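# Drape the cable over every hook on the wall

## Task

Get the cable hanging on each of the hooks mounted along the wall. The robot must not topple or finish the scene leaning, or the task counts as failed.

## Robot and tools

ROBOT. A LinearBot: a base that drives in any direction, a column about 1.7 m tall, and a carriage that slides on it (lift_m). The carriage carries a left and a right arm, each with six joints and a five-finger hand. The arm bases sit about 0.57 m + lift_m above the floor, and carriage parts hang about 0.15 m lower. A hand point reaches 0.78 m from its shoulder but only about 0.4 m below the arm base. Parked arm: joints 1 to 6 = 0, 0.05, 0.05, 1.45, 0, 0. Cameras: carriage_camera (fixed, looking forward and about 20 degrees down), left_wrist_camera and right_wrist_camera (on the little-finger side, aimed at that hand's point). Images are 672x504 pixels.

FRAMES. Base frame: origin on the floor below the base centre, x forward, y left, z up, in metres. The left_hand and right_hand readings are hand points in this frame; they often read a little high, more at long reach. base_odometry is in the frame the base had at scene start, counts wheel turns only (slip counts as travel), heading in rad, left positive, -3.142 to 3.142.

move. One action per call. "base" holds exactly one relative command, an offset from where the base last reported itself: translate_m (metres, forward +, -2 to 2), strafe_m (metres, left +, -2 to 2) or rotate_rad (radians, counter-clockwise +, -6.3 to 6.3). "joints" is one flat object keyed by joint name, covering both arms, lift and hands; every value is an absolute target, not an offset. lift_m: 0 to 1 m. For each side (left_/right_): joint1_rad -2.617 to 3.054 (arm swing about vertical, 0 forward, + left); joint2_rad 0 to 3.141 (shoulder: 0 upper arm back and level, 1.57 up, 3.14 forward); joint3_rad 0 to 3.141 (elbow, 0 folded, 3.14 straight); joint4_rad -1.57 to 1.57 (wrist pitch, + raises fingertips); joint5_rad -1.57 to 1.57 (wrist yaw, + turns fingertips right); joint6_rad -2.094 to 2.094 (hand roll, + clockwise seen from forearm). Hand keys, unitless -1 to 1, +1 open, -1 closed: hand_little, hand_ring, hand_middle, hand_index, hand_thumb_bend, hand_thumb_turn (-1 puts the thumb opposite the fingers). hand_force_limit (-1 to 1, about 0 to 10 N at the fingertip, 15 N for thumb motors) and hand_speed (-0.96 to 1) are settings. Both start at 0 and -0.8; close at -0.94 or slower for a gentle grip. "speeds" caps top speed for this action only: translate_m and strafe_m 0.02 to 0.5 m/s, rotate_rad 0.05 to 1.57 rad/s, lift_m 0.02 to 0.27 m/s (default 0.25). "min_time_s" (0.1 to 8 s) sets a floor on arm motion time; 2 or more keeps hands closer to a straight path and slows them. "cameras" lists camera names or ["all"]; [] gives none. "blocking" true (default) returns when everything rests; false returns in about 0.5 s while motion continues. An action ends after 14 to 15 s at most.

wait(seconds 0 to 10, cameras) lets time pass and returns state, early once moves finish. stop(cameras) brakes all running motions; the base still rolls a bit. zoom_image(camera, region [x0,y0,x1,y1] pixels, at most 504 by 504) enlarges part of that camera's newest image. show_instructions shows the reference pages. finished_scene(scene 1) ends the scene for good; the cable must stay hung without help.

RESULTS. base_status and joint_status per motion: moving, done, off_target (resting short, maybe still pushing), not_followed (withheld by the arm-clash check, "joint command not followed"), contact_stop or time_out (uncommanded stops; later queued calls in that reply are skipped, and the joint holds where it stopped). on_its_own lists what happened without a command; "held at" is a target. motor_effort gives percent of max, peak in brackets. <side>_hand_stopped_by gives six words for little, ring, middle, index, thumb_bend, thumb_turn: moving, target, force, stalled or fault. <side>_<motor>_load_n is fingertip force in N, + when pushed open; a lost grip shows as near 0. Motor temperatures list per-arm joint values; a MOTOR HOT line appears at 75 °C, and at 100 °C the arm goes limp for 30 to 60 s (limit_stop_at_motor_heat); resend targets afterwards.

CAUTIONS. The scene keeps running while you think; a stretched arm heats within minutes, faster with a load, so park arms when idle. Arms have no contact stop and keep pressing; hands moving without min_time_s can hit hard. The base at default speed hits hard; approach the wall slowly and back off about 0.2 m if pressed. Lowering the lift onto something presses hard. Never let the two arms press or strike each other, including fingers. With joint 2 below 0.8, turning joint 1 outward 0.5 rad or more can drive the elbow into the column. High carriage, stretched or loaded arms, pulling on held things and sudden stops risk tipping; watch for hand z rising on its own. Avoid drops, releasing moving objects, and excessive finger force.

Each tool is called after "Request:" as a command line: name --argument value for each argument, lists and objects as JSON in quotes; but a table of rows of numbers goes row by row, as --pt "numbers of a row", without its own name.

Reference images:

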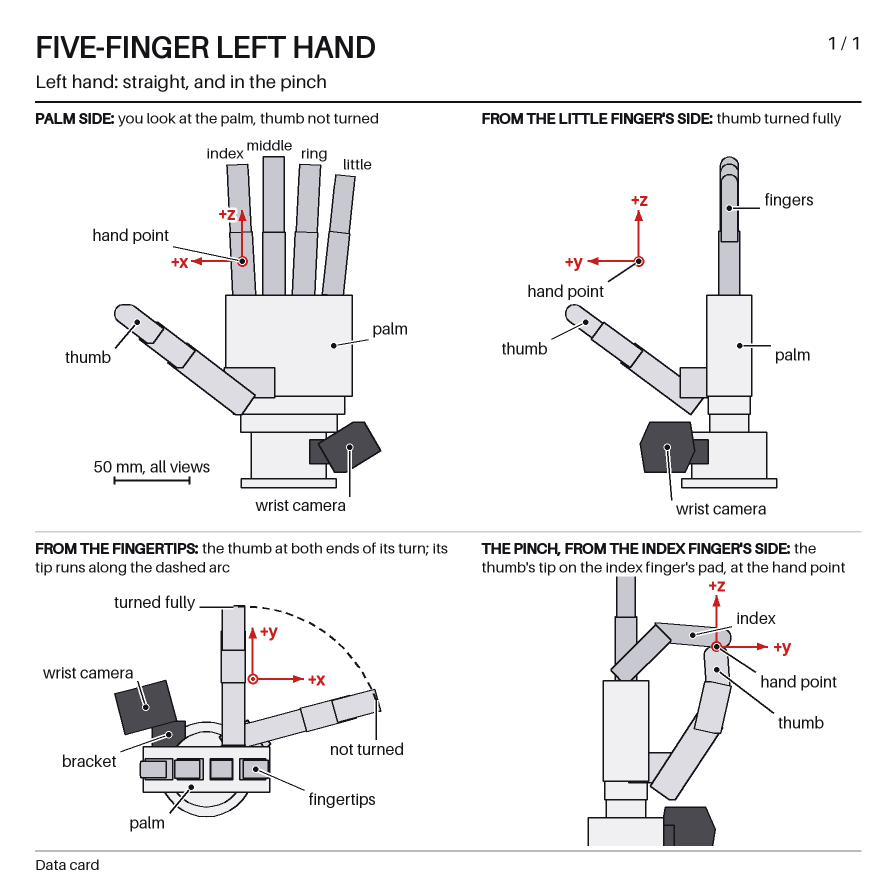

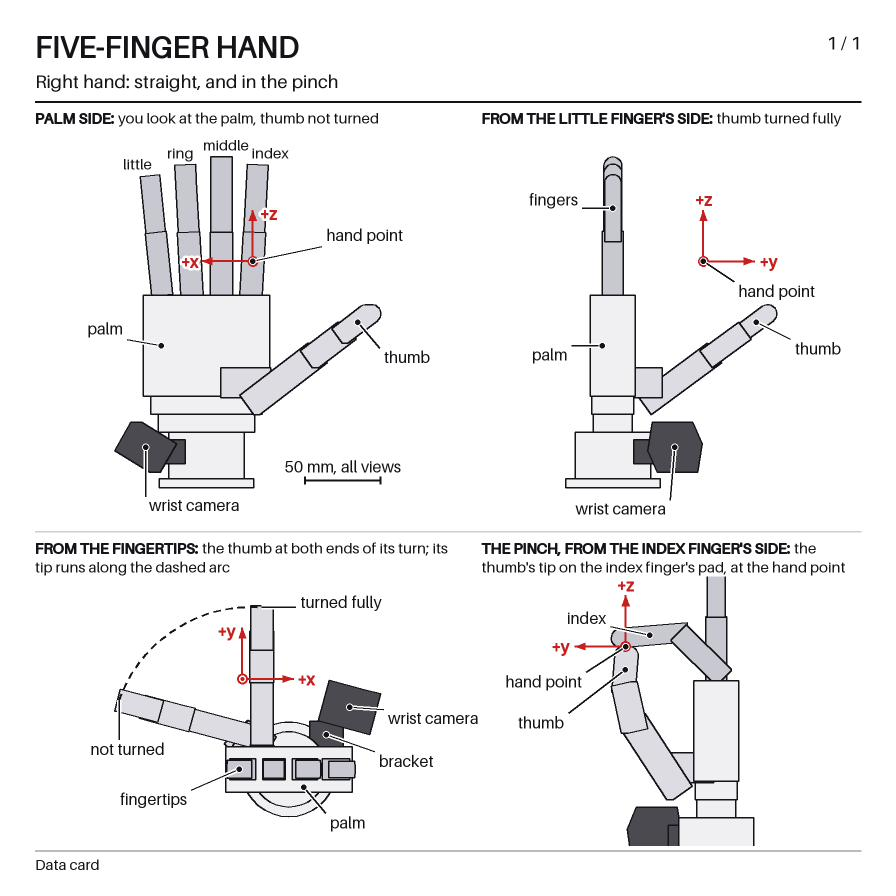

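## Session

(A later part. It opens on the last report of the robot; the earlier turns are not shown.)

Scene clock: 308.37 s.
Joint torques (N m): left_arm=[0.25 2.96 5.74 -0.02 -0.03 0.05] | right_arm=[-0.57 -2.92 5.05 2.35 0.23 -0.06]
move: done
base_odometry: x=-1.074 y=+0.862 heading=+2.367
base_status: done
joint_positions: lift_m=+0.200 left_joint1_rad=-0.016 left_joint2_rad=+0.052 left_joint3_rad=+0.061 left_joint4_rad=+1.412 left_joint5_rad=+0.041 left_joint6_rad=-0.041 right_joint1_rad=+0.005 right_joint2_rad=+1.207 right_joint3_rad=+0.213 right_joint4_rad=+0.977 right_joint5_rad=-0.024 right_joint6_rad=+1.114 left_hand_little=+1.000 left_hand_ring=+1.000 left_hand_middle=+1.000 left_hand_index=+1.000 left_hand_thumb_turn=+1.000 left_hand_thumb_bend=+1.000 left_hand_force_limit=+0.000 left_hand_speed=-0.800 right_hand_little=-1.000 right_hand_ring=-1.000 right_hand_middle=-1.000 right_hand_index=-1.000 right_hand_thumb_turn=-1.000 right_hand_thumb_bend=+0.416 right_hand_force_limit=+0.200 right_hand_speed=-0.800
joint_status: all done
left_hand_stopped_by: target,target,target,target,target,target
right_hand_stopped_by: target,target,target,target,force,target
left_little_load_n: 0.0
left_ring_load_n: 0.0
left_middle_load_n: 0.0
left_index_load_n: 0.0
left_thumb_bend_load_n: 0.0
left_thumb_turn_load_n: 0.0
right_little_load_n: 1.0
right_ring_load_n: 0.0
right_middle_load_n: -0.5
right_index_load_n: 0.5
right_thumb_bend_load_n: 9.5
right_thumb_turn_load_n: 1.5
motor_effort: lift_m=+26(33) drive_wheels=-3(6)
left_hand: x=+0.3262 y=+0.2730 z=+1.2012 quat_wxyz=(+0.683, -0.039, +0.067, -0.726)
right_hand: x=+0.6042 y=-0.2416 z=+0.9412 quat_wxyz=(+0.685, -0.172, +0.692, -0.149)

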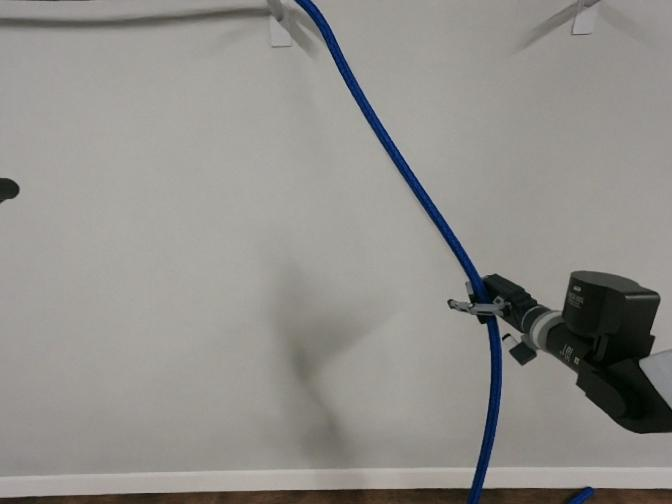

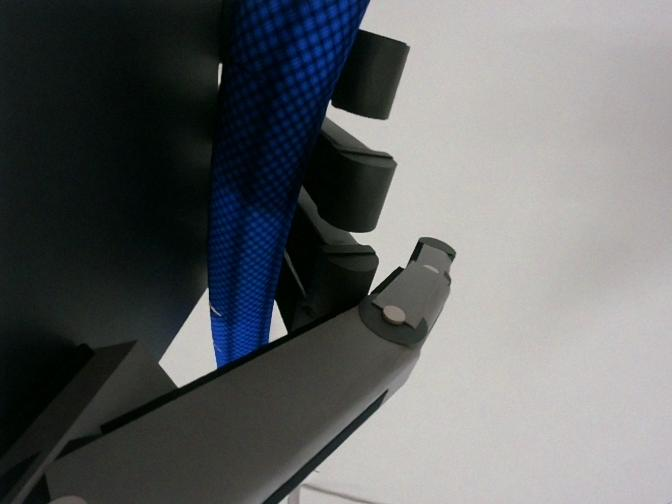

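Request:
move --base '{"strafe_m": -0.22}' --joints '{"lift_m": 0.36, "right_joint6_rad": 0.8}' --speeds '{"strafe_m": 0.12, "lift_m": 0.1}' --min_time_s 2 --cameras '["carriage_camera"]'

Request:
move --base '{"strafe_m": -0.12}' --joints '{"lift_m": 0.48, "right_joint6_rad": 0.4}' --speeds '{"strafe_m": 0.12, "lift_m": 0.1}' --min_time_s 2 --cameras '["carriage_camera", "right_wrist_camera"]'

Scene clock: 316.13 s.
Joint torques (N m): left_arm=[0.18 2.89 5.59 -0.06 -0.09 0.07] | right_arm=[-1.54 -3 5.01 2.45 0.64 -0.13]
move: done
base_odometry: x=-0.920 y=+1.019 heading=+2.366
base_status: done
joint_positions: lift_m=+0.360 left_joint1_rad=-0.016 left_joint2_rad=+0.052 left_joint3_rad=+0.061 left_joint4_rad=+1.412 left_joint5_rad=+0.041 left_joint6_rad=-0.041 right_joint1_rad=+0.017 right_joint2_rad=+1.207 right_joint3_rad=+0.213 right_joint4_rad=+0.971 right_joint5_rad=-0.065 right_joint6_rad=+0.820 left_hand_little=+1.000 left_hand_ring=+1.000 left_hand_middle=+1.000 left_hand_index=+1.000 left_hand_thumb_turn=+1.000 left_hand_thumb_bend=+1.000 left_hand_force_limit=+0.000 left_hand_speed=-0.800 right_hand_little=-1.000 right_hand_ring=-1.000 right_hand_middle=-1.000 right_hand_index=-1.000 right_hand_thumb_turn=-1.000 right_hand_thumb_bend=+0.416 right_hand_force_limit=+0.200 right_hand_speed=-0.800
joint_status: all done
left_hand_stopped_by: target,target,target,target,target,target
right_hand_stopped_by: target,target,target,target,force,target
left_little_load_n: 0.0
left_ring_load_n: 0.0
left_middle_load_n: 0.0
left_index_load_n: 0.0
left_thumb_bend_load_n: 0.0
left_thumb_turn_load_n: 0.0
right_little_load_n: 0.0
right_ring_load_n: 2.5
right_middle_load_n: -0.5
right_index_load_n: 1.0
right_thumb_bend_load_n: 9.5
right_thumb_turn_load_n: 1.5
motor_effort: lift_m=+26(34) drive_wheels=+1(8)
left_hand: x=+0.3261 y=+0.2730 z=+1.3612 quat_wxyz=(+0.684, -0.039, +0.067, -0.726)
right_hand: x=+0.5998 y=-0.2319 z=+1.0803 quat_wxyz=(+0.661, -0.289, +0.654, -0.229)

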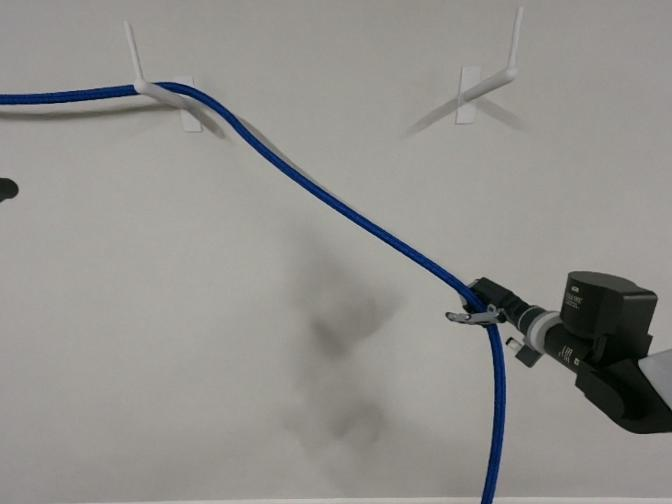

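Scene clock: 318.43 s.
Joint torques (N m): left_arm=[0.16 3.03 5.49 -0.06 -0.09 0.09] | right_arm=[-2.56 -2.93 5.05 2.38 1.01 -0.4]
move: off_target
base_odometry: x=-0.835 y=+1.105 heading=+2.366
base_status: done
joint_positions: lift_m=+0.480 left_joint1_rad=-0.016 left_joint2_rad=+0.052 left_joint3_rad=+0.061 left_joint4_rad=+1.413 left_joint5_rad=+0.041 left_joint6_rad=-0.041 right_joint1_rad=+0.029 right_joint2_rad=+1.207 right_joint3_rad=+0.213 right_joint4_rad=+0.974 right_joint5_rad=-0.099 right_joint6_rad=+0.444 left_hand_little=+1.000 left_hand_ring=+1.000 left_hand_middle=+1.000 left_hand_index=+1.000 left_hand_thumb_turn=+1.000 left_hand_thumb_bend=+1.000 left_hand_force_limit=+0.000 left_hand_speed=-0.800 right_hand_little=-1.000 right_hand_ring=-1.000 right_hand_middle=-1.000 right_hand_index=-1.000 right_hand_thumb_turn=-1.000 right_hand_thumb_bend=+0.417 right_hand_force_limit=+0.200 right_hand_speed=-0.800
joint_status: right_joint6_rad off_target (ended at +0.444, target +0.400); the others done
left_hand_stopped_by: target,target,target,target,target,target
right_hand_stopped_by: target,target,target,target,force,target
left_little_load_n: 0.0
left_ring_load_n: 0.0
left_middle_load_n: 0.0
left_index_load_n: 0.0
left_thumb_bend_load_n: 0.0
left_thumb_turn_load_n: 0.0
right_little_load_n: 0.0
right_ring_load_n: 0.0
right_middle_load_n: 0.5
right_index_load_n: 0.0
right_thumb_bend_load_n: 9.5
right_thumb_turn_load_n: 2.5
motor_effort: lift_m=+26(33) drive_wheels=+1(7)
left_hand: x=+0.3260 y=+0.2730 z=+1.4813 quat_wxyz=(+0.684, -0.039, +0.067, -0.726)
right_hand: x=+0.5970 y=-0.2326 z=+1.1783 quat_wxyz=(+0.615, -0.418, +0.578, -0.335)

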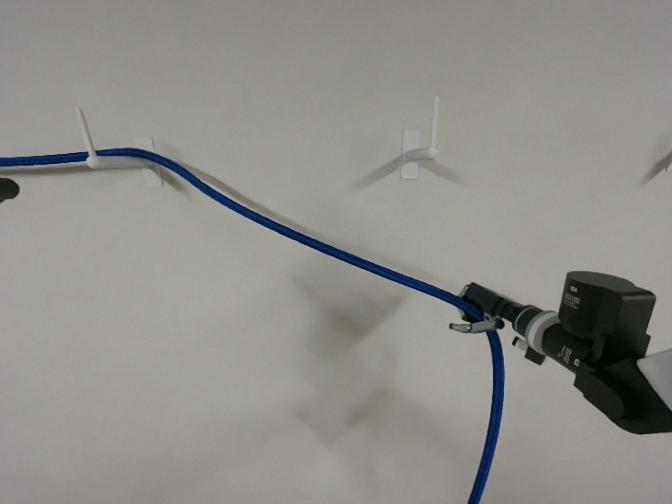

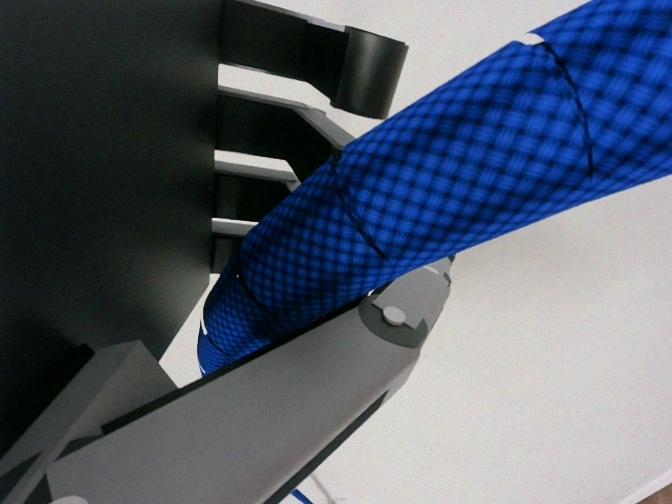

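Request:
move --base '{"strafe_m": 0.05}' --joints '{"right_joint6_rad": 0.95}' --speeds '{"strafe_m": 0.05}' --min_time_s 1.5 --cameras '["carriage_camera", "right_wrist_camera"]'

Scene clock: 328.10 s.
Joint torques (N m): left_arm=[0.34 3.02 5.59 -0.09 -0.07 0.05] | right_arm=[-0.83 -3.12 5.6 3.25 0.16 0.37]
move: off_target
base_odometry: x=-0.871 y=+1.069 heading=+2.366
base_status: done
joint_positions: lift_m=+0.480 left_joint1_rad=-0.016 left_joint2_rad=+0.052 left_joint3_rad=+0.061 left_joint4_rad=+1.413 left_joint5_rad=+0.041 left_joint6_rad=-0.041 right_joint1_rad=+0.007 right_joint2_rad=+1.209 right_joint3_rad=+0.205 right_joint4_rad=+0.904 right_joint5_rad=-0.019 right_joint6_rad=+0.918 left_hand_little=+1.000 left_hand_ring=+1.000 left_hand_middle=+1.000 left_hand_index=+1.000 left_hand_thumb_turn=+1.000 left_hand_thumb_bend=+1.000 left_hand_force_limit=+0.000 left_hand_speed=-0.800 right_hand_little=-1.000 right_hand_ring=-1.000 right_hand_middle=-1.000 right_hand_index=-1.000 right_hand_thumb_turn=-1.000 right_hand_thumb_bend=+0.417 right_hand_force_limit=+0.200 right_hand_speed=-0.800
joint_status: right_joint6_rad off_target (ended at +0.918, target +0.950)
left_hand_stopped_by: target,target,target,target,target,target
right_hand_stopped_by: target,target,target,target,force,target
left_little_load_n: 0.0
left_ring_load_n: 0.0
left_middle_load_n: 0.0
left_index_load_n: 0.0
left_thumb_bend_load_n: 0.0
left_thumb_turn_load_n: 0.0
right_little_load_n: 0.0
right_ring_load_n: 0.0
right_middle_load_n: -0.5
right_index_load_n: 2.5
right_thumb_bend_load_n: 9.5
right_thumb_turn_load_n: 2.0
motor_effort: lift_m=+26(26) drive_wheels=-1(8)
left_hand: x=+0.3259 y=+0.2730 z=+1.4813 quat_wxyz=(+0.684, -0.039, +0.067, -0.726)
right_hand: x=+0.6007 y=-0.2429 z=+1.1841 quat_wxyz=(+0.638, -0.246, +0.700, -0.206)

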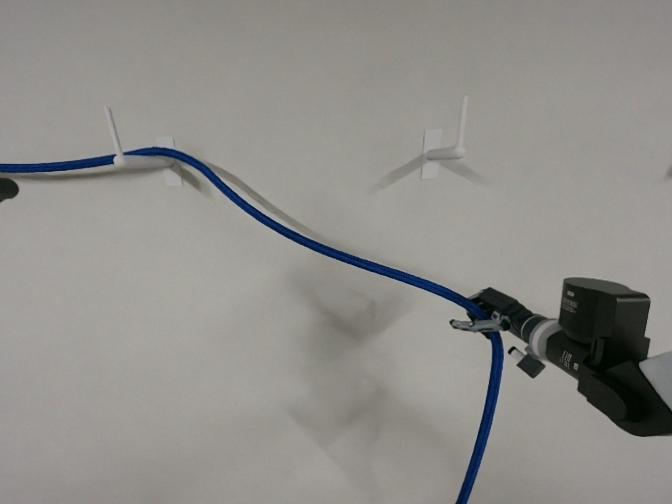

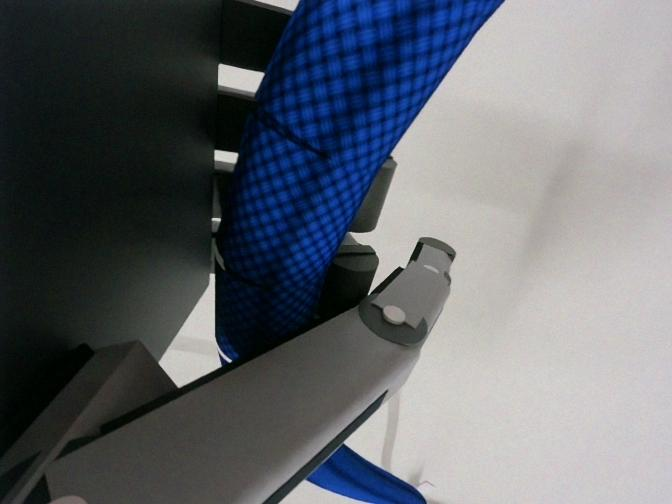

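Request:
move --base '{"strafe_m": -0.07}' --joints '{"lift_m": 0.72, "right_joint6_rad": 0.9}' --speeds '{"strafe_m": 0.06, "lift_m": 0.12}' --cameras '["carriage_camera", "right_wrist_camera"]'

Scene clock: 342.83 s.
Joint torques (N m): left_arm=[0.16 3.19 5.68 -0.07 -0.05 0.03] | right_arm=[-1.14 -3.3 5.79 3.44 0.27 0.28]
move: off_target
base_odometry: x=-0.821 y=+1.119 heading=+2.366
base_status: done
joint_positions: lift_m=+0.720 left_joint1_rad=-0.015 left_joint2_rad=+0.052 left_joint3_rad=+0.061 left_joint4_rad=+1.413 left_joint5_rad=+0.041 left_joint6_rad=-0.041 right_joint1_rad=+0.012 right_joint2_rad=+1.212 right_joint3_rad=+0.201 right_joint4_rad=+0.887 right_joint5_rad=-0.029 right_joint6_rad=+0.880 left_hand_little=+1.000 left_hand_ring=+1.000 left_hand_middle=+1.000 left_hand_index=+1.000 left_hand_thumb_turn=+1.000 left_hand_thumb_bend=+1.000 left_hand_force_limit=+0.000 left_hand_speed=-0.800 right_hand_little=-1.000 right_hand_ring=-1.000 right_hand_middle=-1.000 right_hand_index=-0.999 right_hand_thumb_turn=-1.000 right_hand_thumb_bend=+0.417 right_hand_force_limit=+0.200 right_hand_speed=-0.800
joint_status: right_joint6_rad off_target (ended at +0.880, target +0.900); the others done
left_hand_stopped_by: target,target,target,target,target,target
right_hand_stopped_by: target,target,target,target,force,target
left_little_load_n: 0.0
left_ring_load_n: 0.0
left_middle_load_n: 0.0
left_index_load_n: 0.0
left_thumb_bend_load_n: 0.0
left_thumb_turn_load_n: 0.0
right_little_load_n: 0.0
right_ring_load_n: 0.0
right_middle_load_n: -0.5
right_index_load_n: 4.5
right_thumb_bend_load_n: 9.5
right_thumb_turn_load_n: 1.5
motor_effort: lift_m=+27(34) drive_wheels=+0(8)
left_hand: x=+0.3259 y=+0.2731 z=+1.7212 quat_wxyz=(+0.684, -0.039, +0.067, -0.726)
right_hand: x=+0.5978 y=-0.2399 z=+1.4143 quat_wxyz=(+0.628, -0.267, +0.700, -0.210)

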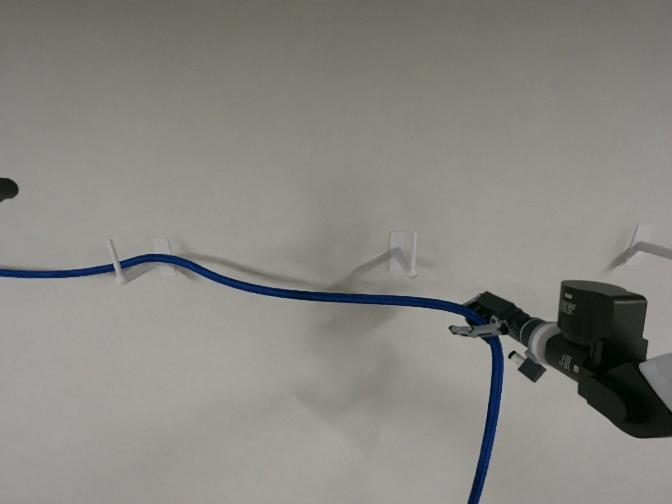

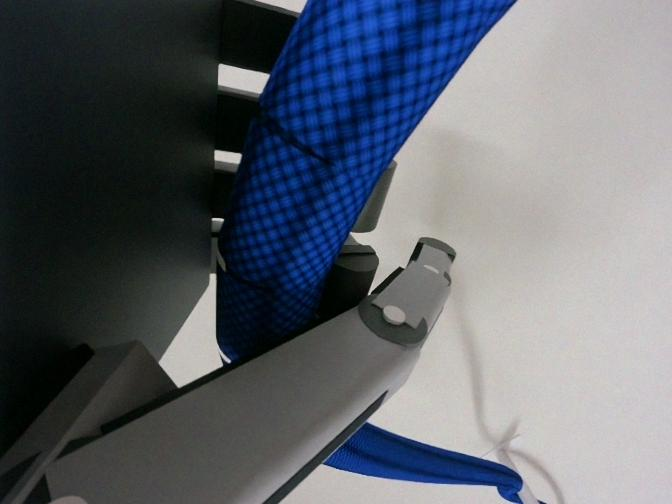

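Request:
move --joints '{"lift_m": 0.93}' --speeds '{"lift_m": 0.12}' --cameras '["carriage_camera", "right_wrist_camera"]'

Scene clock: 348.50 s.
Joint torques (N m): left_arm=[0.29 2.95 5.49 -0.03 -0.07 -0.01] | right_arm=[-1.14 -3.63 6.17 3.71 0.34 0.37]
Motor temperatures (°C): left_arm=[28 32 41 32 27 25] | right_arm=[26 32 38 49 27 29]
move: done
base_odometry: x=-0.821 y=+1.119 heading=+2.366
base_status: not commanded
joint_positions: lift_m=+0.930 left_joint1_rad=-0.015 left_joint2_rad=+0.052 left_joint3_rad=+0.061 left_joint4_rad=+1.413 left_joint5_rad=+0.041 left_joint6_rad=-0.041 right_joint1_rad=+0.012 right_joint2_rad=+1.217 right_joint3_rad=+0.197 right_joint4_rad=+0.864 right_joint5_rad=-0.038 right_joint6_rad=+0.873 left_hand_little=+1.000 left_hand_ring=+1.000 left_hand_middle=+1.000 left_hand_index=+1.000 left_hand_thumb_turn=+1.000 left_hand_thumb_bend=+1.000 left_hand_force_limit=+0.000 left_hand_speed=-0.800 right_hand_little=-1.000 right_hand_ring=-1.000 right_hand_middle=-1.000 right_hand_index=-0.999 right_hand_thumb_turn=-1.000 right_hand_thumb_bend=+0.417 right_hand_force_limit=+0.200 right_hand_speed=-0.800
joint_status: all done
left_hand_stopped_by: target,target,target,target,target,target
right_hand_stopped_by: target,target,target,target,force,target
left_little_load_n: 0.0
left_ring_load_n: 0.0
left_middle_load_n: 0.0
left_index_load_n: 0.0
left_thumb_bend_load_n: 0.0
left_thumb_turn_load_n: 0.0
right_little_load_n: 0.0
right_ring_load_n: 0.0
right_middle_load_n: -0.5
right_index_load_n: 7.0
right_thumb_bend_load_n: 9.0
right_thumb_turn_load_n: 1.5
motor_effort: lift_m=+28(34) drive_wheels=+0(2)
left_hand: x=+0.3260 y=+0.2731 z=+1.9311 quat_wxyz=(+0.684, -0.039, +0.067, -0.726)
right_hand: x=+0.5951 y=-0.2384 z=+1.6144 quat_wxyz=(+0.617, -0.275, +0.708, -0.205)

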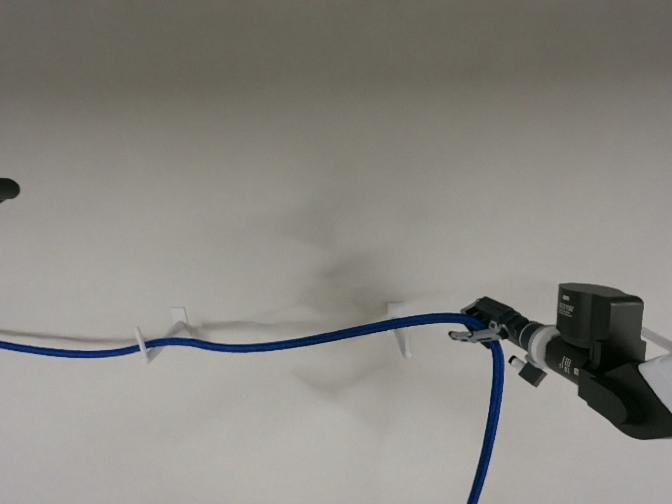

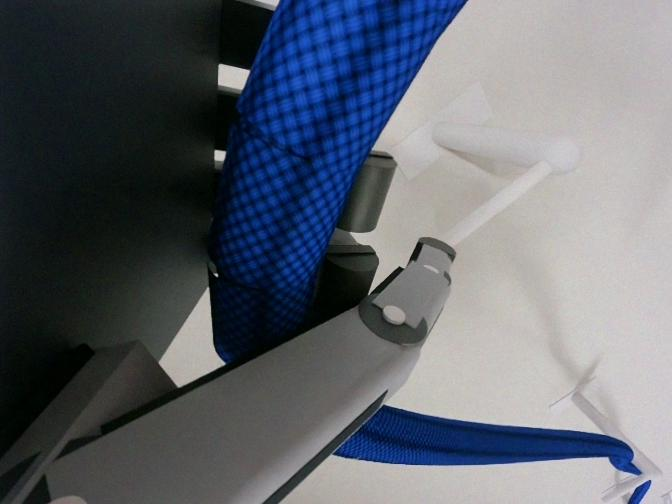

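Request:
zoom_image --camera "carriage_camera" --region '[350, 270, 550, 400]'

Request:
zoom_image --camera "right_wrist_camera" --region '[330, 60, 672, 504]'

Scaled by 2.520 from the camera's image (finer frame: 960x720).

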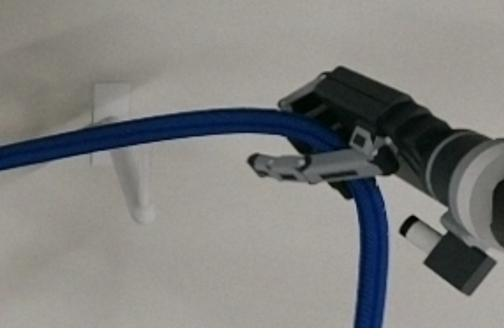

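Scaled by 1.135 from the camera's image (finer frame: 960x720).

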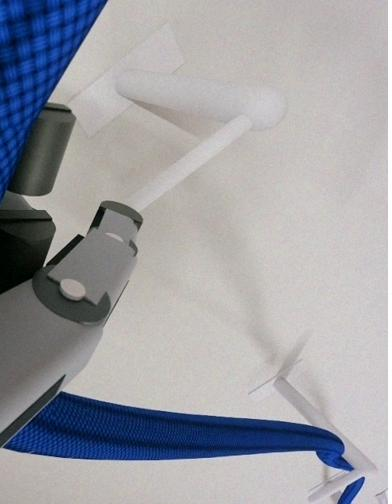

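Request:
move --base '{"strafe_m": -0.02}' --joints '{"lift_m": 0.95}' --speeds '{"strafe_m": 0.05, "lift_m": 0.1}'

Request:
move --base '{"translate_m": 0.08}' --speeds '{"translate_m": 0.06}' --cameras '["carriage_camera", "right_wrist_camera"]'

Scene clock: 360.50 s.
Joint torques (N m): left_arm=[0.21 2.85 5.45 -0.07 -0.05 0.04] | right_arm=[-2.17 -3.86 6.38 3.8 0.74 0.37]
move: done
base_odometry: x=-0.807 y=+1.133 heading=+2.366
base_status: done
joint_positions: lift_m=+0.950 left_joint1_rad=-0.015 left_joint2_rad=+0.052 left_joint3_rad=+0.061 left_joint4_rad=+1.413 left_joint5_rad=+0.042 left_joint6_rad=-0.041 right_joint1_rad=+0.025 right_joint2_rad=+1.219 right_joint3_rad=+0.193 right_joint4_rad=+0.856 right_joint5_rad=-0.075 right_joint6_rad=+0.871 left_hand_little=+1.000 left_hand_ring=+1.000 left_hand_middle=+1.000 left_hand_index=+1.000 left_hand_thumb_turn=+1.000 left_hand_thumb_bend=+1.000 left_hand_force_limit=+0.000 left_hand_speed=-0.800 right_hand_little=-1.000 right_hand_ring=-1.000 right_hand_middle=-1.000 right_hand_index=-0.999 right_hand_thumb_turn=-1.000 right_hand_thumb_bend=+0.417 right_hand_force_limit=+0.200 right_hand_speed=-0.800
joint_status: all done
left_hand_stopped_by: target,target,target,target,target,target
right_hand_stopped_by: target,target,target,target,force,target
left_little_load_n: 0.0
left_ring_load_n: 0.0
left_middle_load_n: 0.0
left_index_load_n: 0.0
left_thumb_bend_load_n: 0.0
left_thumb_turn_load_n: 0.0
right_little_load_n: 0.0
right_ring_load_n: 0.0
right_middle_load_n: -0.5
right_index_load_n: 9.0
right_thumb_bend_load_n: 9.5
right_thumb_turn_load_n: 1.5
motor_effort: lift_m=+27(33) drive_wheels=+0(8)
left_hand: x=+0.3260 y=+0.2730 z=+1.9512 quat_wxyz=(+0.684, -0.039, +0.067, -0.726)
right_hand: x=+0.5897 y=-0.2264 z=+1.6305 quat_wxyz=(+0.617, -0.293, +0.706, -0.186)
pictures: none

Scene clock: 362.40 s.
Joint torques (N m): left_arm=[0.24 3.04 5.52 -0.11 -0.1 0.07] | right_arm=[-2.14 -4 6.53 3.79 0.6 0.37]
move: done
base_odometry: x=-0.864 y=+1.189 heading=+2.365
base_status: done
joint_positions: lift_m=+0.950 left_joint1_rad=-0.015 left_joint2_rad=+0.052 left_joint3_rad=+0.061 left_joint4_rad=+1.415 left_joint5_rad=+0.042 left_joint6_rad=-0.041 right_joint1_rad=+0.024 right_joint2_rad=+1.219 right_joint3_rad=+0.193 right_joint4_rad=+0.856 right_joint5_rad=-0.063 right_joint6_rad=+0.871 left_hand_little=+1.000 left_hand_ring=+1.000 left_hand_middle=+1.000 left_hand_index=+1.000 left_hand_thumb_turn=+1.000 left_hand_thumb_bend=+1.000 left_hand_force_limit=+0.000 left_hand_speed=-0.800 right_hand_little=-1.000 right_hand_ring=-1.000 right_hand_middle=-1.000 right_hand_index=-0.999 right_hand_thumb_turn=-1.000 right_hand_thumb_bend=+0.417 right_hand_force_limit=+0.200 right_hand_speed=-0.800
joint_status: not commanded
left_hand_stopped_by: target,target,target,target,target,target
right_hand_stopped_by: target,target,target,target,force,target
left_little_load_n: 0.0
left_ring_load_n: 0.0
left_middle_load_n: 0.0
left_index_load_n: -0.5
left_thumb_bend_load_n: 0.0
left_thumb_turn_load_n: 0.0
right_little_load_n: 0.5
right_ring_load_n: 0.0
right_middle_load_n: -0.5
right_index_load_n: 6.5
right_thumb_bend_load_n: 9.0
right_thumb_turn_load_n: 1.5
motor_effort: lift_m=+27(27) drive_wheels=-4(9)
left_hand: x=+0.3254 y=+0.2730 z=+1.9514 quat_wxyz=(+0.684, -0.038, +0.066, -0.726)
right_hand: x=+0.5908 y=-0.2291 z=+1.6303 quat_wxyz=(+0.616, -0.289, +0.708, -0.191)

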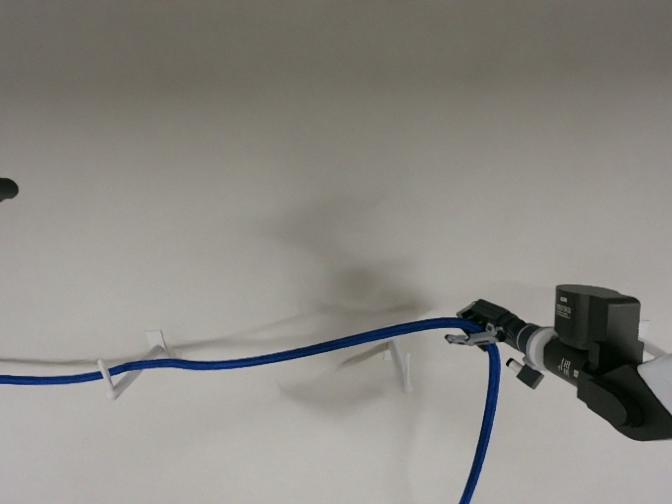

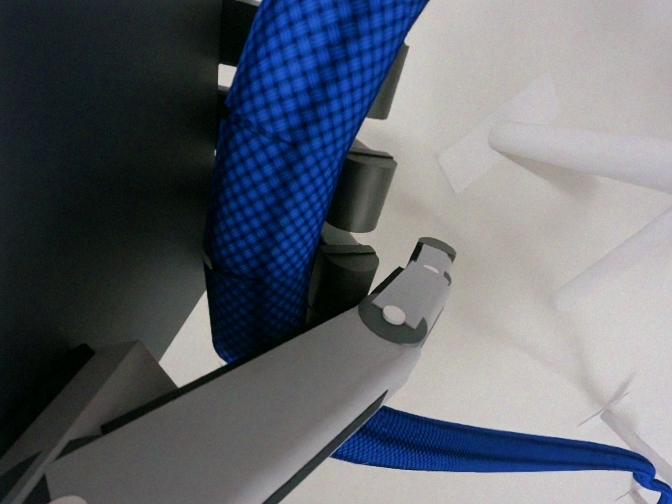

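Request:
zoom_image --camera "carriage_camera" --region '[340, 290, 540, 420]'

Request:
zoom_image --camera "carriage_camera" --region '[60, 310, 210, 420]'

Scaled by 2.520 from the camera's image (finer frame: 960x720).

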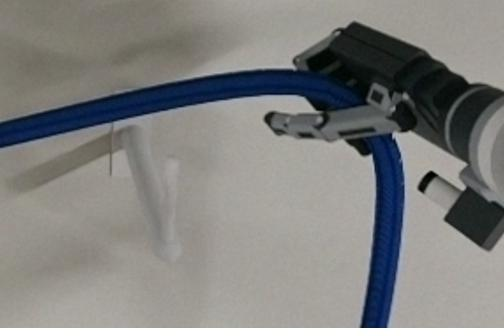

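Scaled by 3.360 from the camera's image (finer frame: 960x720).

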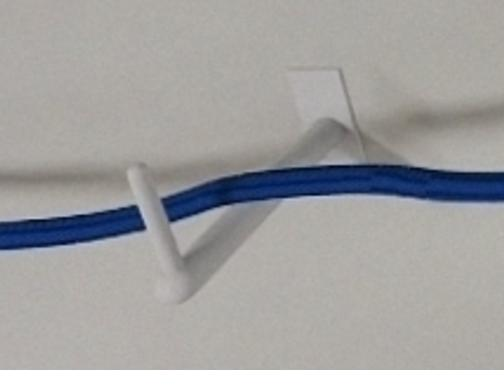

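Request:
move --base '{"translate_m": 0.06}' --speeds '{"translate_m": 0.06}'

Request:
move --joints '{"lift_m": 0.88}' --speeds '{"lift_m": 0.06}' --cameras '["carriage_camera", "right_wrist_camera"]'

Request:
zoom_image --camera "carriage_camera" --region '[340, 240, 540, 390]'

Scene clock: 374.07 s.
Joint torques (N m): left_arm=[0.4 3.06 5.63 -0.09 -0.1 0.08] | right_arm=[-2.09 -3.93 6.39 3.81 0.56 0.37]
Motor temperatures (°C): left_arm=[28 32 41 31 27 25] | right_arm=[26 32 40 56 27 29]
move: done
base_odometry: x=-0.907 y=+1.231 heading=+2.365
base_status: done
joint_positions: lift_m=+0.950 left_joint1_rad=-0.015 left_joint2_rad=+0.052 left_joint3_rad=+0.061 left_joint4_rad=+1.414 left_joint5_rad=+0.042 left_joint6_rad=-0.041 right_joint1_rad=+0.023 right_joint2_rad=+1.219 right_joint3_rad=+0.193 right_joint4_rad=+0.856 right_joint5_rad=-0.059 right_joint6_rad=+0.871 left_hand_little=+1.000 left_hand_ring=+1.000 left_hand_middle=+1.000 left_hand_index=+1.000 left_hand_thumb_turn=+1.000 left_hand_thumb_bend=+1.000 left_hand_force_limit=+0.000 left_hand_speed=-0.800 right_hand_little=-1.000 right_hand_ring=-1.000 right_hand_middle=-1.000 right_hand_index=-0.999 right_hand_thumb_turn=-1.000 right_hand_thumb_bend=+0.417 right_hand_force_limit=+0.200 right_hand_speed=-0.800
joint_status: not commanded
left_hand_stopped_by: target,target,target,target,target,target
right_hand_stopped_by: target,target,target,target,force,target
left_little_load_n: 0.0
left_ring_load_n: 0.0
left_middle_load_n: 0.0
left_index_load_n: 0.0
left_thumb_bend_load_n: 0.0
left_thumb_turn_load_n: 0.0
right_little_load_n: 0.5
right_ring_load_n: 0.0
right_middle_load_n: -0.5
right_index_load_n: 6.0
right_thumb_bend_load_n: 9.5
right_thumb_turn_load_n: 1.5
motor_effort: lift_m=+27(27) drive_wheels=-5(10)
left_hand: x=+0.3255 y=+0.2730 z=+1.9514 quat_wxyz=(+0.684, -0.038, +0.066, -0.726)
right_hand: x=+0.5912 y=-0.2302 z=+1.6302 quat_wxyz=(+0.615, -0.288, +0.708, -0.192)
pictures: none

Scene clock: 375.70 s.
Joint torques (N m): left_arm=[0.29 2.93 5.57 -0.11 -0.11 0.07] | right_arm=[-1.25 -3.93 6.5 3.75 0.35 0.37]
Motor temperatures (°C): left_arm=[28 32 41 31 27 25] | right_arm=[26 32 40 56 27 29]
move: done
base_odometry: x=-0.907 y=+1.231 heading=+2.365
base_status: not commanded
joint_positions: lift_m=+0.880 left_joint1_rad=-0.015 left_joint2_rad=+0.052 left_joint3_rad=+0.061 left_joint4_rad=+1.414 left_joint5_rad=+0.042 left_joint6_rad=-0.041 right_joint1_rad=+0.013 right_joint2_rad=+1.219 right_joint3_rad=+0.193 right_joint4_rad=+0.859 right_joint5_rad=-0.036 right_joint6_rad=+0.871 left_hand_little=+1.000 left_hand_ring=+1.000 left_hand_middle=+1.000 left_hand_index=+1.000 left_hand_thumb_turn=+1.000 left_hand_thumb_bend=+1.000 left_hand_force_limit=+0.000 left_hand_speed=-0.800 right_hand_little=-1.000 right_hand_ring=-1.000 right_hand_middle=-1.000 right_hand_index=-0.999 right_hand_thumb_turn=-1.000 right_hand_thumb_bend=+0.417 right_hand_force_limit=+0.200 right_hand_speed=-0.800
joint_status: all done
left_hand_stopped_by: target,target,target,target,target,target
right_hand_stopped_by: target,target,target,target,force,target
left_little_load_n: 0.0
left_ring_load_n: 0.0
left_middle_load_n: 0.0
left_index_load_n: 0.0
left_thumb_bend_load_n: 0.0
left_thumb_turn_load_n: 0.0
right_little_load_n: 1.0
right_ring_load_n: 0.0
right_middle_load_n: -0.5
right_index_load_n: 4.0
right_thumb_bend_load_n: 9.5
right_thumb_turn_load_n: 1.5
motor_effort: lift_m=+26(27) drive_wheels=-5(6)
left_hand: x=+0.3256 y=+0.2730 z=+1.8815 quat_wxyz=(+0.684, -0.038, +0.066, -0.726)
right_hand: x=+0.5940 y=-0.2382 z=+1.5609 quat_wxyz=(+0.613, -0.277, +0.711, -0.204)

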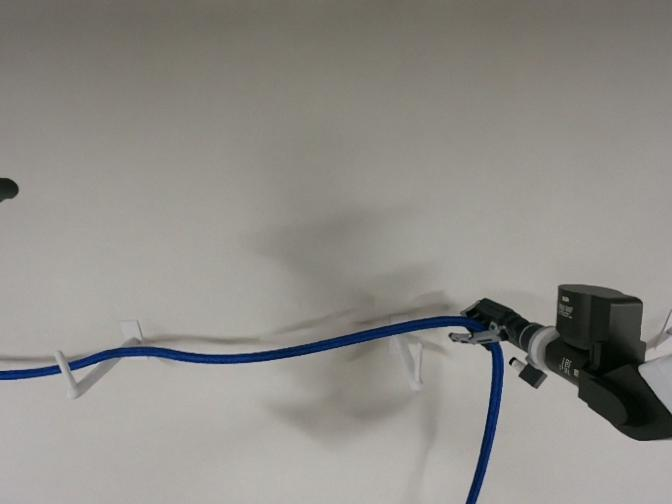

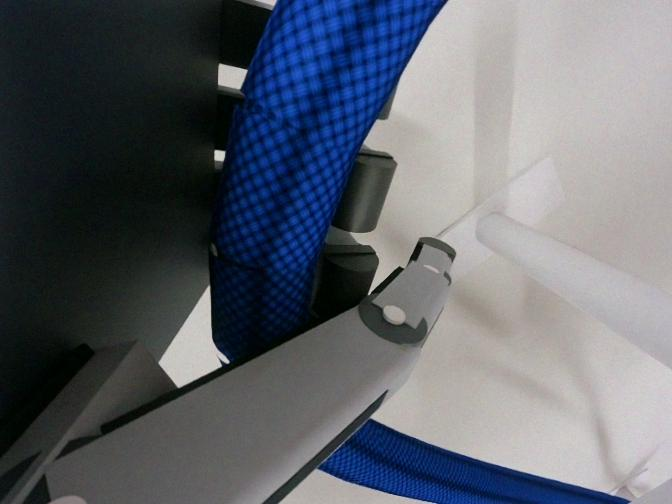

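Scaled by 2.520 from the camera's image (finer frame: 960x720).

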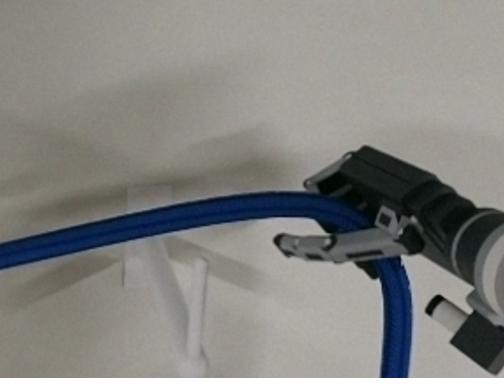

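Request:
move --joints '{"lift_m": 0.82}' --speeds '{"lift_m": 0.06}' --cameras '["carriage_camera", "right_wrist_camera"]'

Request:
zoom_image --camera "carriage_camera" --region '[340, 240, 540, 390]'

Scene clock: 388.63 s.
Joint torques (N m): left_arm=[0.25 2.85 5.74 -0.11 -0.12 0.08] | right_arm=[-1.11 -3.86 6.35 3.7 0.23 0.36]
Motor temperatures (°C): left_arm=[28 32 41 31 27 25] | right_arm=[26 32 41 56 27 29]
move: done
base_odometry: x=-0.907 y=+1.231 heading=+2.365
base_status: not commanded
joint_positions: lift_m=+0.820 left_joint1_rad=-0.015 left_joint2_rad=+0.052 left_joint3_rad=+0.061 left_joint4_rad=+1.414 left_joint5_rad=+0.042 left_joint6_rad=-0.041 right_joint1_rad=+0.011 right_joint2_rad=+1.219 right_joint3_rad=+0.193 right_joint4_rad=+0.865 right_joint5_rad=-0.027 right_joint6_rad=+0.872 left_hand_little=+1.000 left_hand_ring=+1.000 left_hand_middle=+1.000 left_hand_index=+1.000 left_hand_thumb_turn=+1.000 left_hand_thumb_bend=+1.000 left_hand_force_limit=+0.000 left_hand_speed=-0.800 right_hand_little=-1.000 right_hand_ring=-1.000 right_hand_middle=-1.000 right_hand_index=-0.999 right_hand_thumb_turn=-1.000 right_hand_thumb_bend=+0.417 right_hand_force_limit=+0.200 right_hand_speed=-0.800
joint_status: all done
left_hand_stopped_by: target,target,target,target,target,target
right_hand_stopped_by: target,target,target,target,force,target
left_little_load_n: 0.0
left_ring_load_n: 0.0
left_middle_load_n: 0.0
left_index_load_n: 0.0
left_thumb_bend_load_n: 0.0
left_thumb_turn_load_n: 0.0
right_little_load_n: 1.0
right_ring_load_n: 0.0
right_middle_load_n: 0.0
right_index_load_n: 3.0
right_thumb_bend_load_n: 9.5
right_thumb_turn_load_n: 1.5
motor_effort: lift_m=+26(26) drive_wheels=-5(6)
left_hand: x=+0.3256 y=+0.2730 z=+1.8215 quat_wxyz=(+0.684, -0.038, +0.066, -0.726)
right_hand: x=+0.5951 y=-0.2407 z=+1.5024 quat_wxyz=(+0.614, -0.273, +0.711, -0.209)

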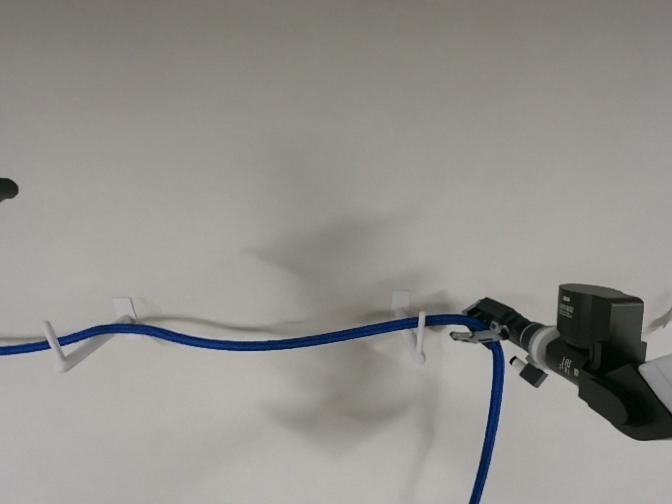

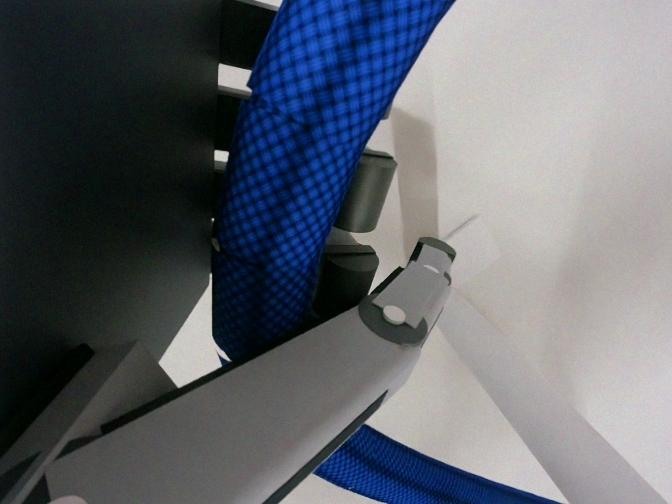

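Scaled by 2.520 from the camera's image (finer frame: 960x720).

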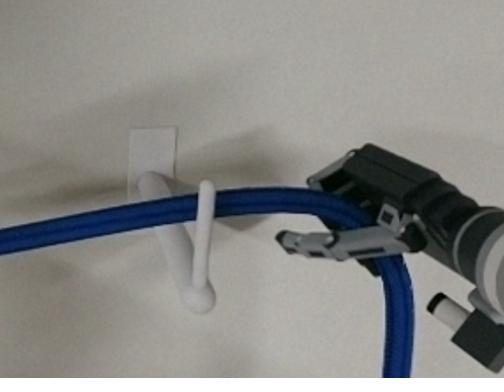

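Request:
move --joints '{"lift_m": 0.76}' --speeds '{"lift_m": 0.06}' --cameras '["carriage_camera"]'

Request:
zoom_image --camera "carriage_camera" --region '[340, 200, 540, 350]'

Scene clock: 394.80 s.
Joint torques (N m): left_arm=[0.31 3.03 5.72 -0.06 -0.09 0.03] | right_arm=[-1.03 -3.89 6.52 3.24 0.26 0.15]
Motor temperatures (°C): left_arm=[28 32 41 31 27 25] | right_arm=[26 33 41 57 27 29]
move: done
base_odometry: x=-0.907 y=+1.231 heading=+2.365
base_status: not commanded
joint_positions: lift_m=+0.760 left_joint1_rad=-0.015 left_joint2_rad=+0.052 left_joint3_rad=+0.061 left_joint4_rad=+1.414 left_joint5_rad=+0.042 left_joint6_rad=-0.041 right_joint1_rad=+0.011 right_joint2_rad=+1.219 right_joint3_rad=+0.193 right_joint4_rad=+0.905 right_joint5_rad=-0.029 right_joint6_rad=+0.893 left_hand_little=+1.000 left_hand_ring=+1.000 left_hand_middle=+1.000 left_hand_index=+1.000 left_hand_thumb_turn=+1.000 left_hand_thumb_bend=+1.000 left_hand_force_limit=+0.000 left_hand_speed=-0.800 right_hand_little=-1.000 right_hand_ring=-1.000 right_hand_middle=-1.000 right_hand_index=-1.000 right_hand_thumb_turn=-1.000 right_hand_thumb_bend=+0.417 right_hand_force_limit=+0.200 right_hand_speed=-0.800
joint_status: all done
left_hand_stopped_by: target,target,target,target,target,target
right_hand_stopped_by: target,target,target,target,force,target
left_little_load_n: 0.0
left_ring_load_n: 0.0
left_middle_load_n: 0.0
left_index_load_n: 0.0
left_thumb_bend_load_n: 0.0
left_thumb_turn_load_n: 0.0
right_little_load_n: 0.5
right_ring_load_n: 2.0
right_middle_load_n: 0.0
right_index_load_n: 0.5
right_thumb_bend_load_n: 9.5
right_thumb_turn_load_n: 1.5
on_its_own: right_joint6_rad moved +0.021 to your old target +0.900
motor_effort: lift_m=+25(26) drive_wheels=+2(6)
left_hand: x=+0.3256 y=+0.2730 z=+1.7615 quat_wxyz=(+0.684, -0.038, +0.066, -0.726)
right_hand: x=+0.5972 y=-0.2400 z=+1.4541 quat_wxyz=(+0.630, -0.262, +0.701, -0.207)

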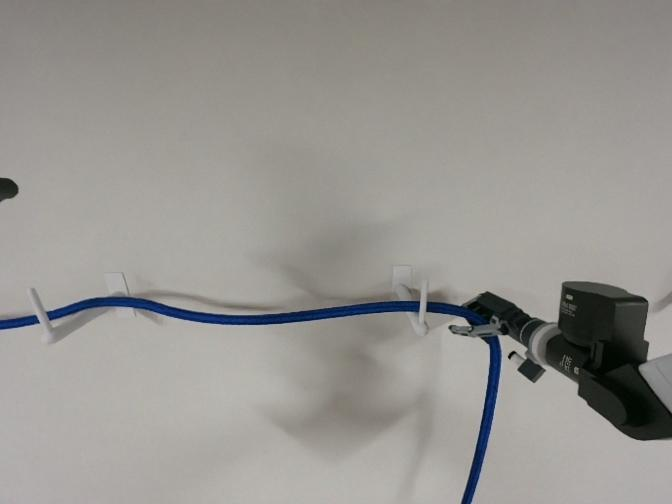

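Scaled by 2.520 from the camera's image (finer frame: 960x720).

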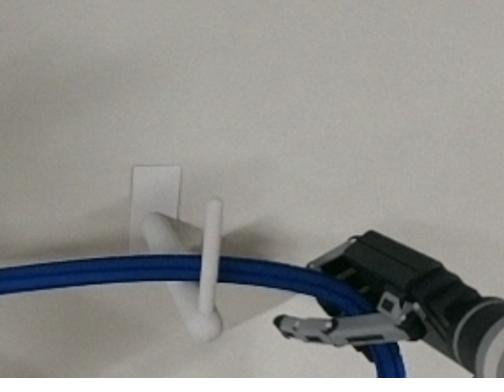

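Request:
move --joints '{"lift_m": 0.71, "right_joint6_rad": 1.3}' --speeds '{"lift_m": 0.06}' --min_time_s 1.5 --cameras '["carriage_camera", "right_wrist_camera"]'

Scene clock: 401.63 s.
Joint torques (N m): left_arm=[0.42 2.89 5.57 -0.12 -0.06 0.02] | right_arm=[-1.46 -3.36 6.57 2.79 0.54 0.35]
Motor temperatures (°C): left_arm=[28 32 41 31 27 25] | right_arm=[26 33 42 56 27 29]
move: off_target
base_odometry: x=-0.907 y=+1.231 heading=+2.365
base_status: not commanded
joint_positions: lift_m=+0.710 left_joint1_rad=-0.015 left_joint2_rad=+0.052 left_joint3_rad=+0.061 left_joint4_rad=+1.414 left_joint5_rad=+0.042 left_joint6_rad=-0.041 right_joint1_rad=+0.015 right_joint2_rad=+1.213 right_joint3_rad=+0.193 right_joint4_rad=+0.941 right_joint5_rad=-0.054 right_joint6_rad=+1.272 left_hand_little=+1.000 left_hand_ring=+1.000 left_hand_middle=+1.000 left_hand_index=+1.000 left_hand_thumb_turn=+1.000 left_hand_thumb_bend=+1.000 left_hand_force_limit=+0.000 left_hand_speed=-0.800 right_hand_little=-1.000 right_hand_ring=-1.000 right_hand_middle=-1.000 right_hand_index=-1.000 right_hand_thumb_turn=-1.000 right_hand_thumb_bend=+0.417 right_hand_force_limit=+0.200 right_hand_speed=-0.800
joint_status: right_joint6_rad off_target (ended at +1.273, target +1.300); the others done
left_hand_stopped_by: target,target,target,target,target,target
right_hand_stopped_by: target,target,target,target,force,target
left_little_load_n: 0.0
left_ring_load_n: -0.5
left_middle_load_n: 0.0
left_index_load_n: 0.0
left_thumb_bend_load_n: 0.0
left_thumb_turn_load_n: -0.5
right_little_load_n: 0.0
right_ring_load_n: 0.0
right_middle_load_n: -0.5
right_index_load_n: 3.5
right_thumb_bend_load_n: 9.5
right_thumb_turn_load_n: 1.0
motor_effort: lift_m=+25(26) drive_wheels=+3(6)
left_hand: x=+0.3256 y=+0.2730 z=+1.7115 quat_wxyz=(+0.684, -0.038, +0.066, -0.726)
right_hand: x=+0.5982 y=-0.2331 z=+1.4415 quat_wxyz=(+0.675, -0.133, +0.722, -0.076)

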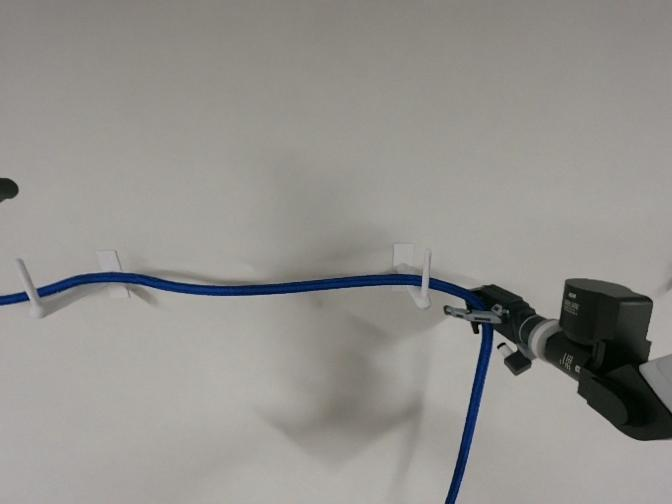

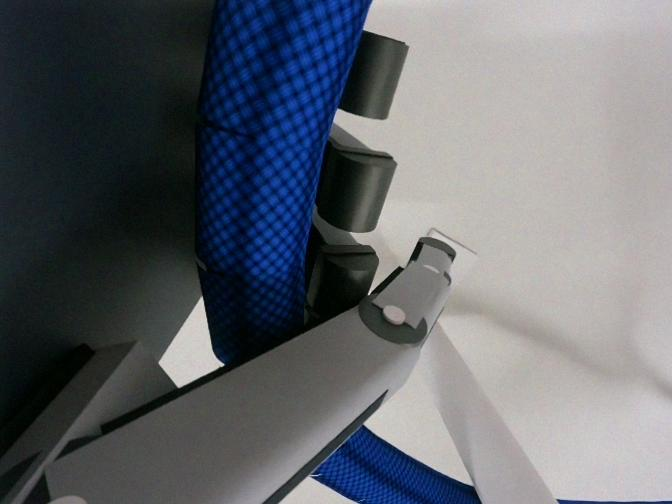

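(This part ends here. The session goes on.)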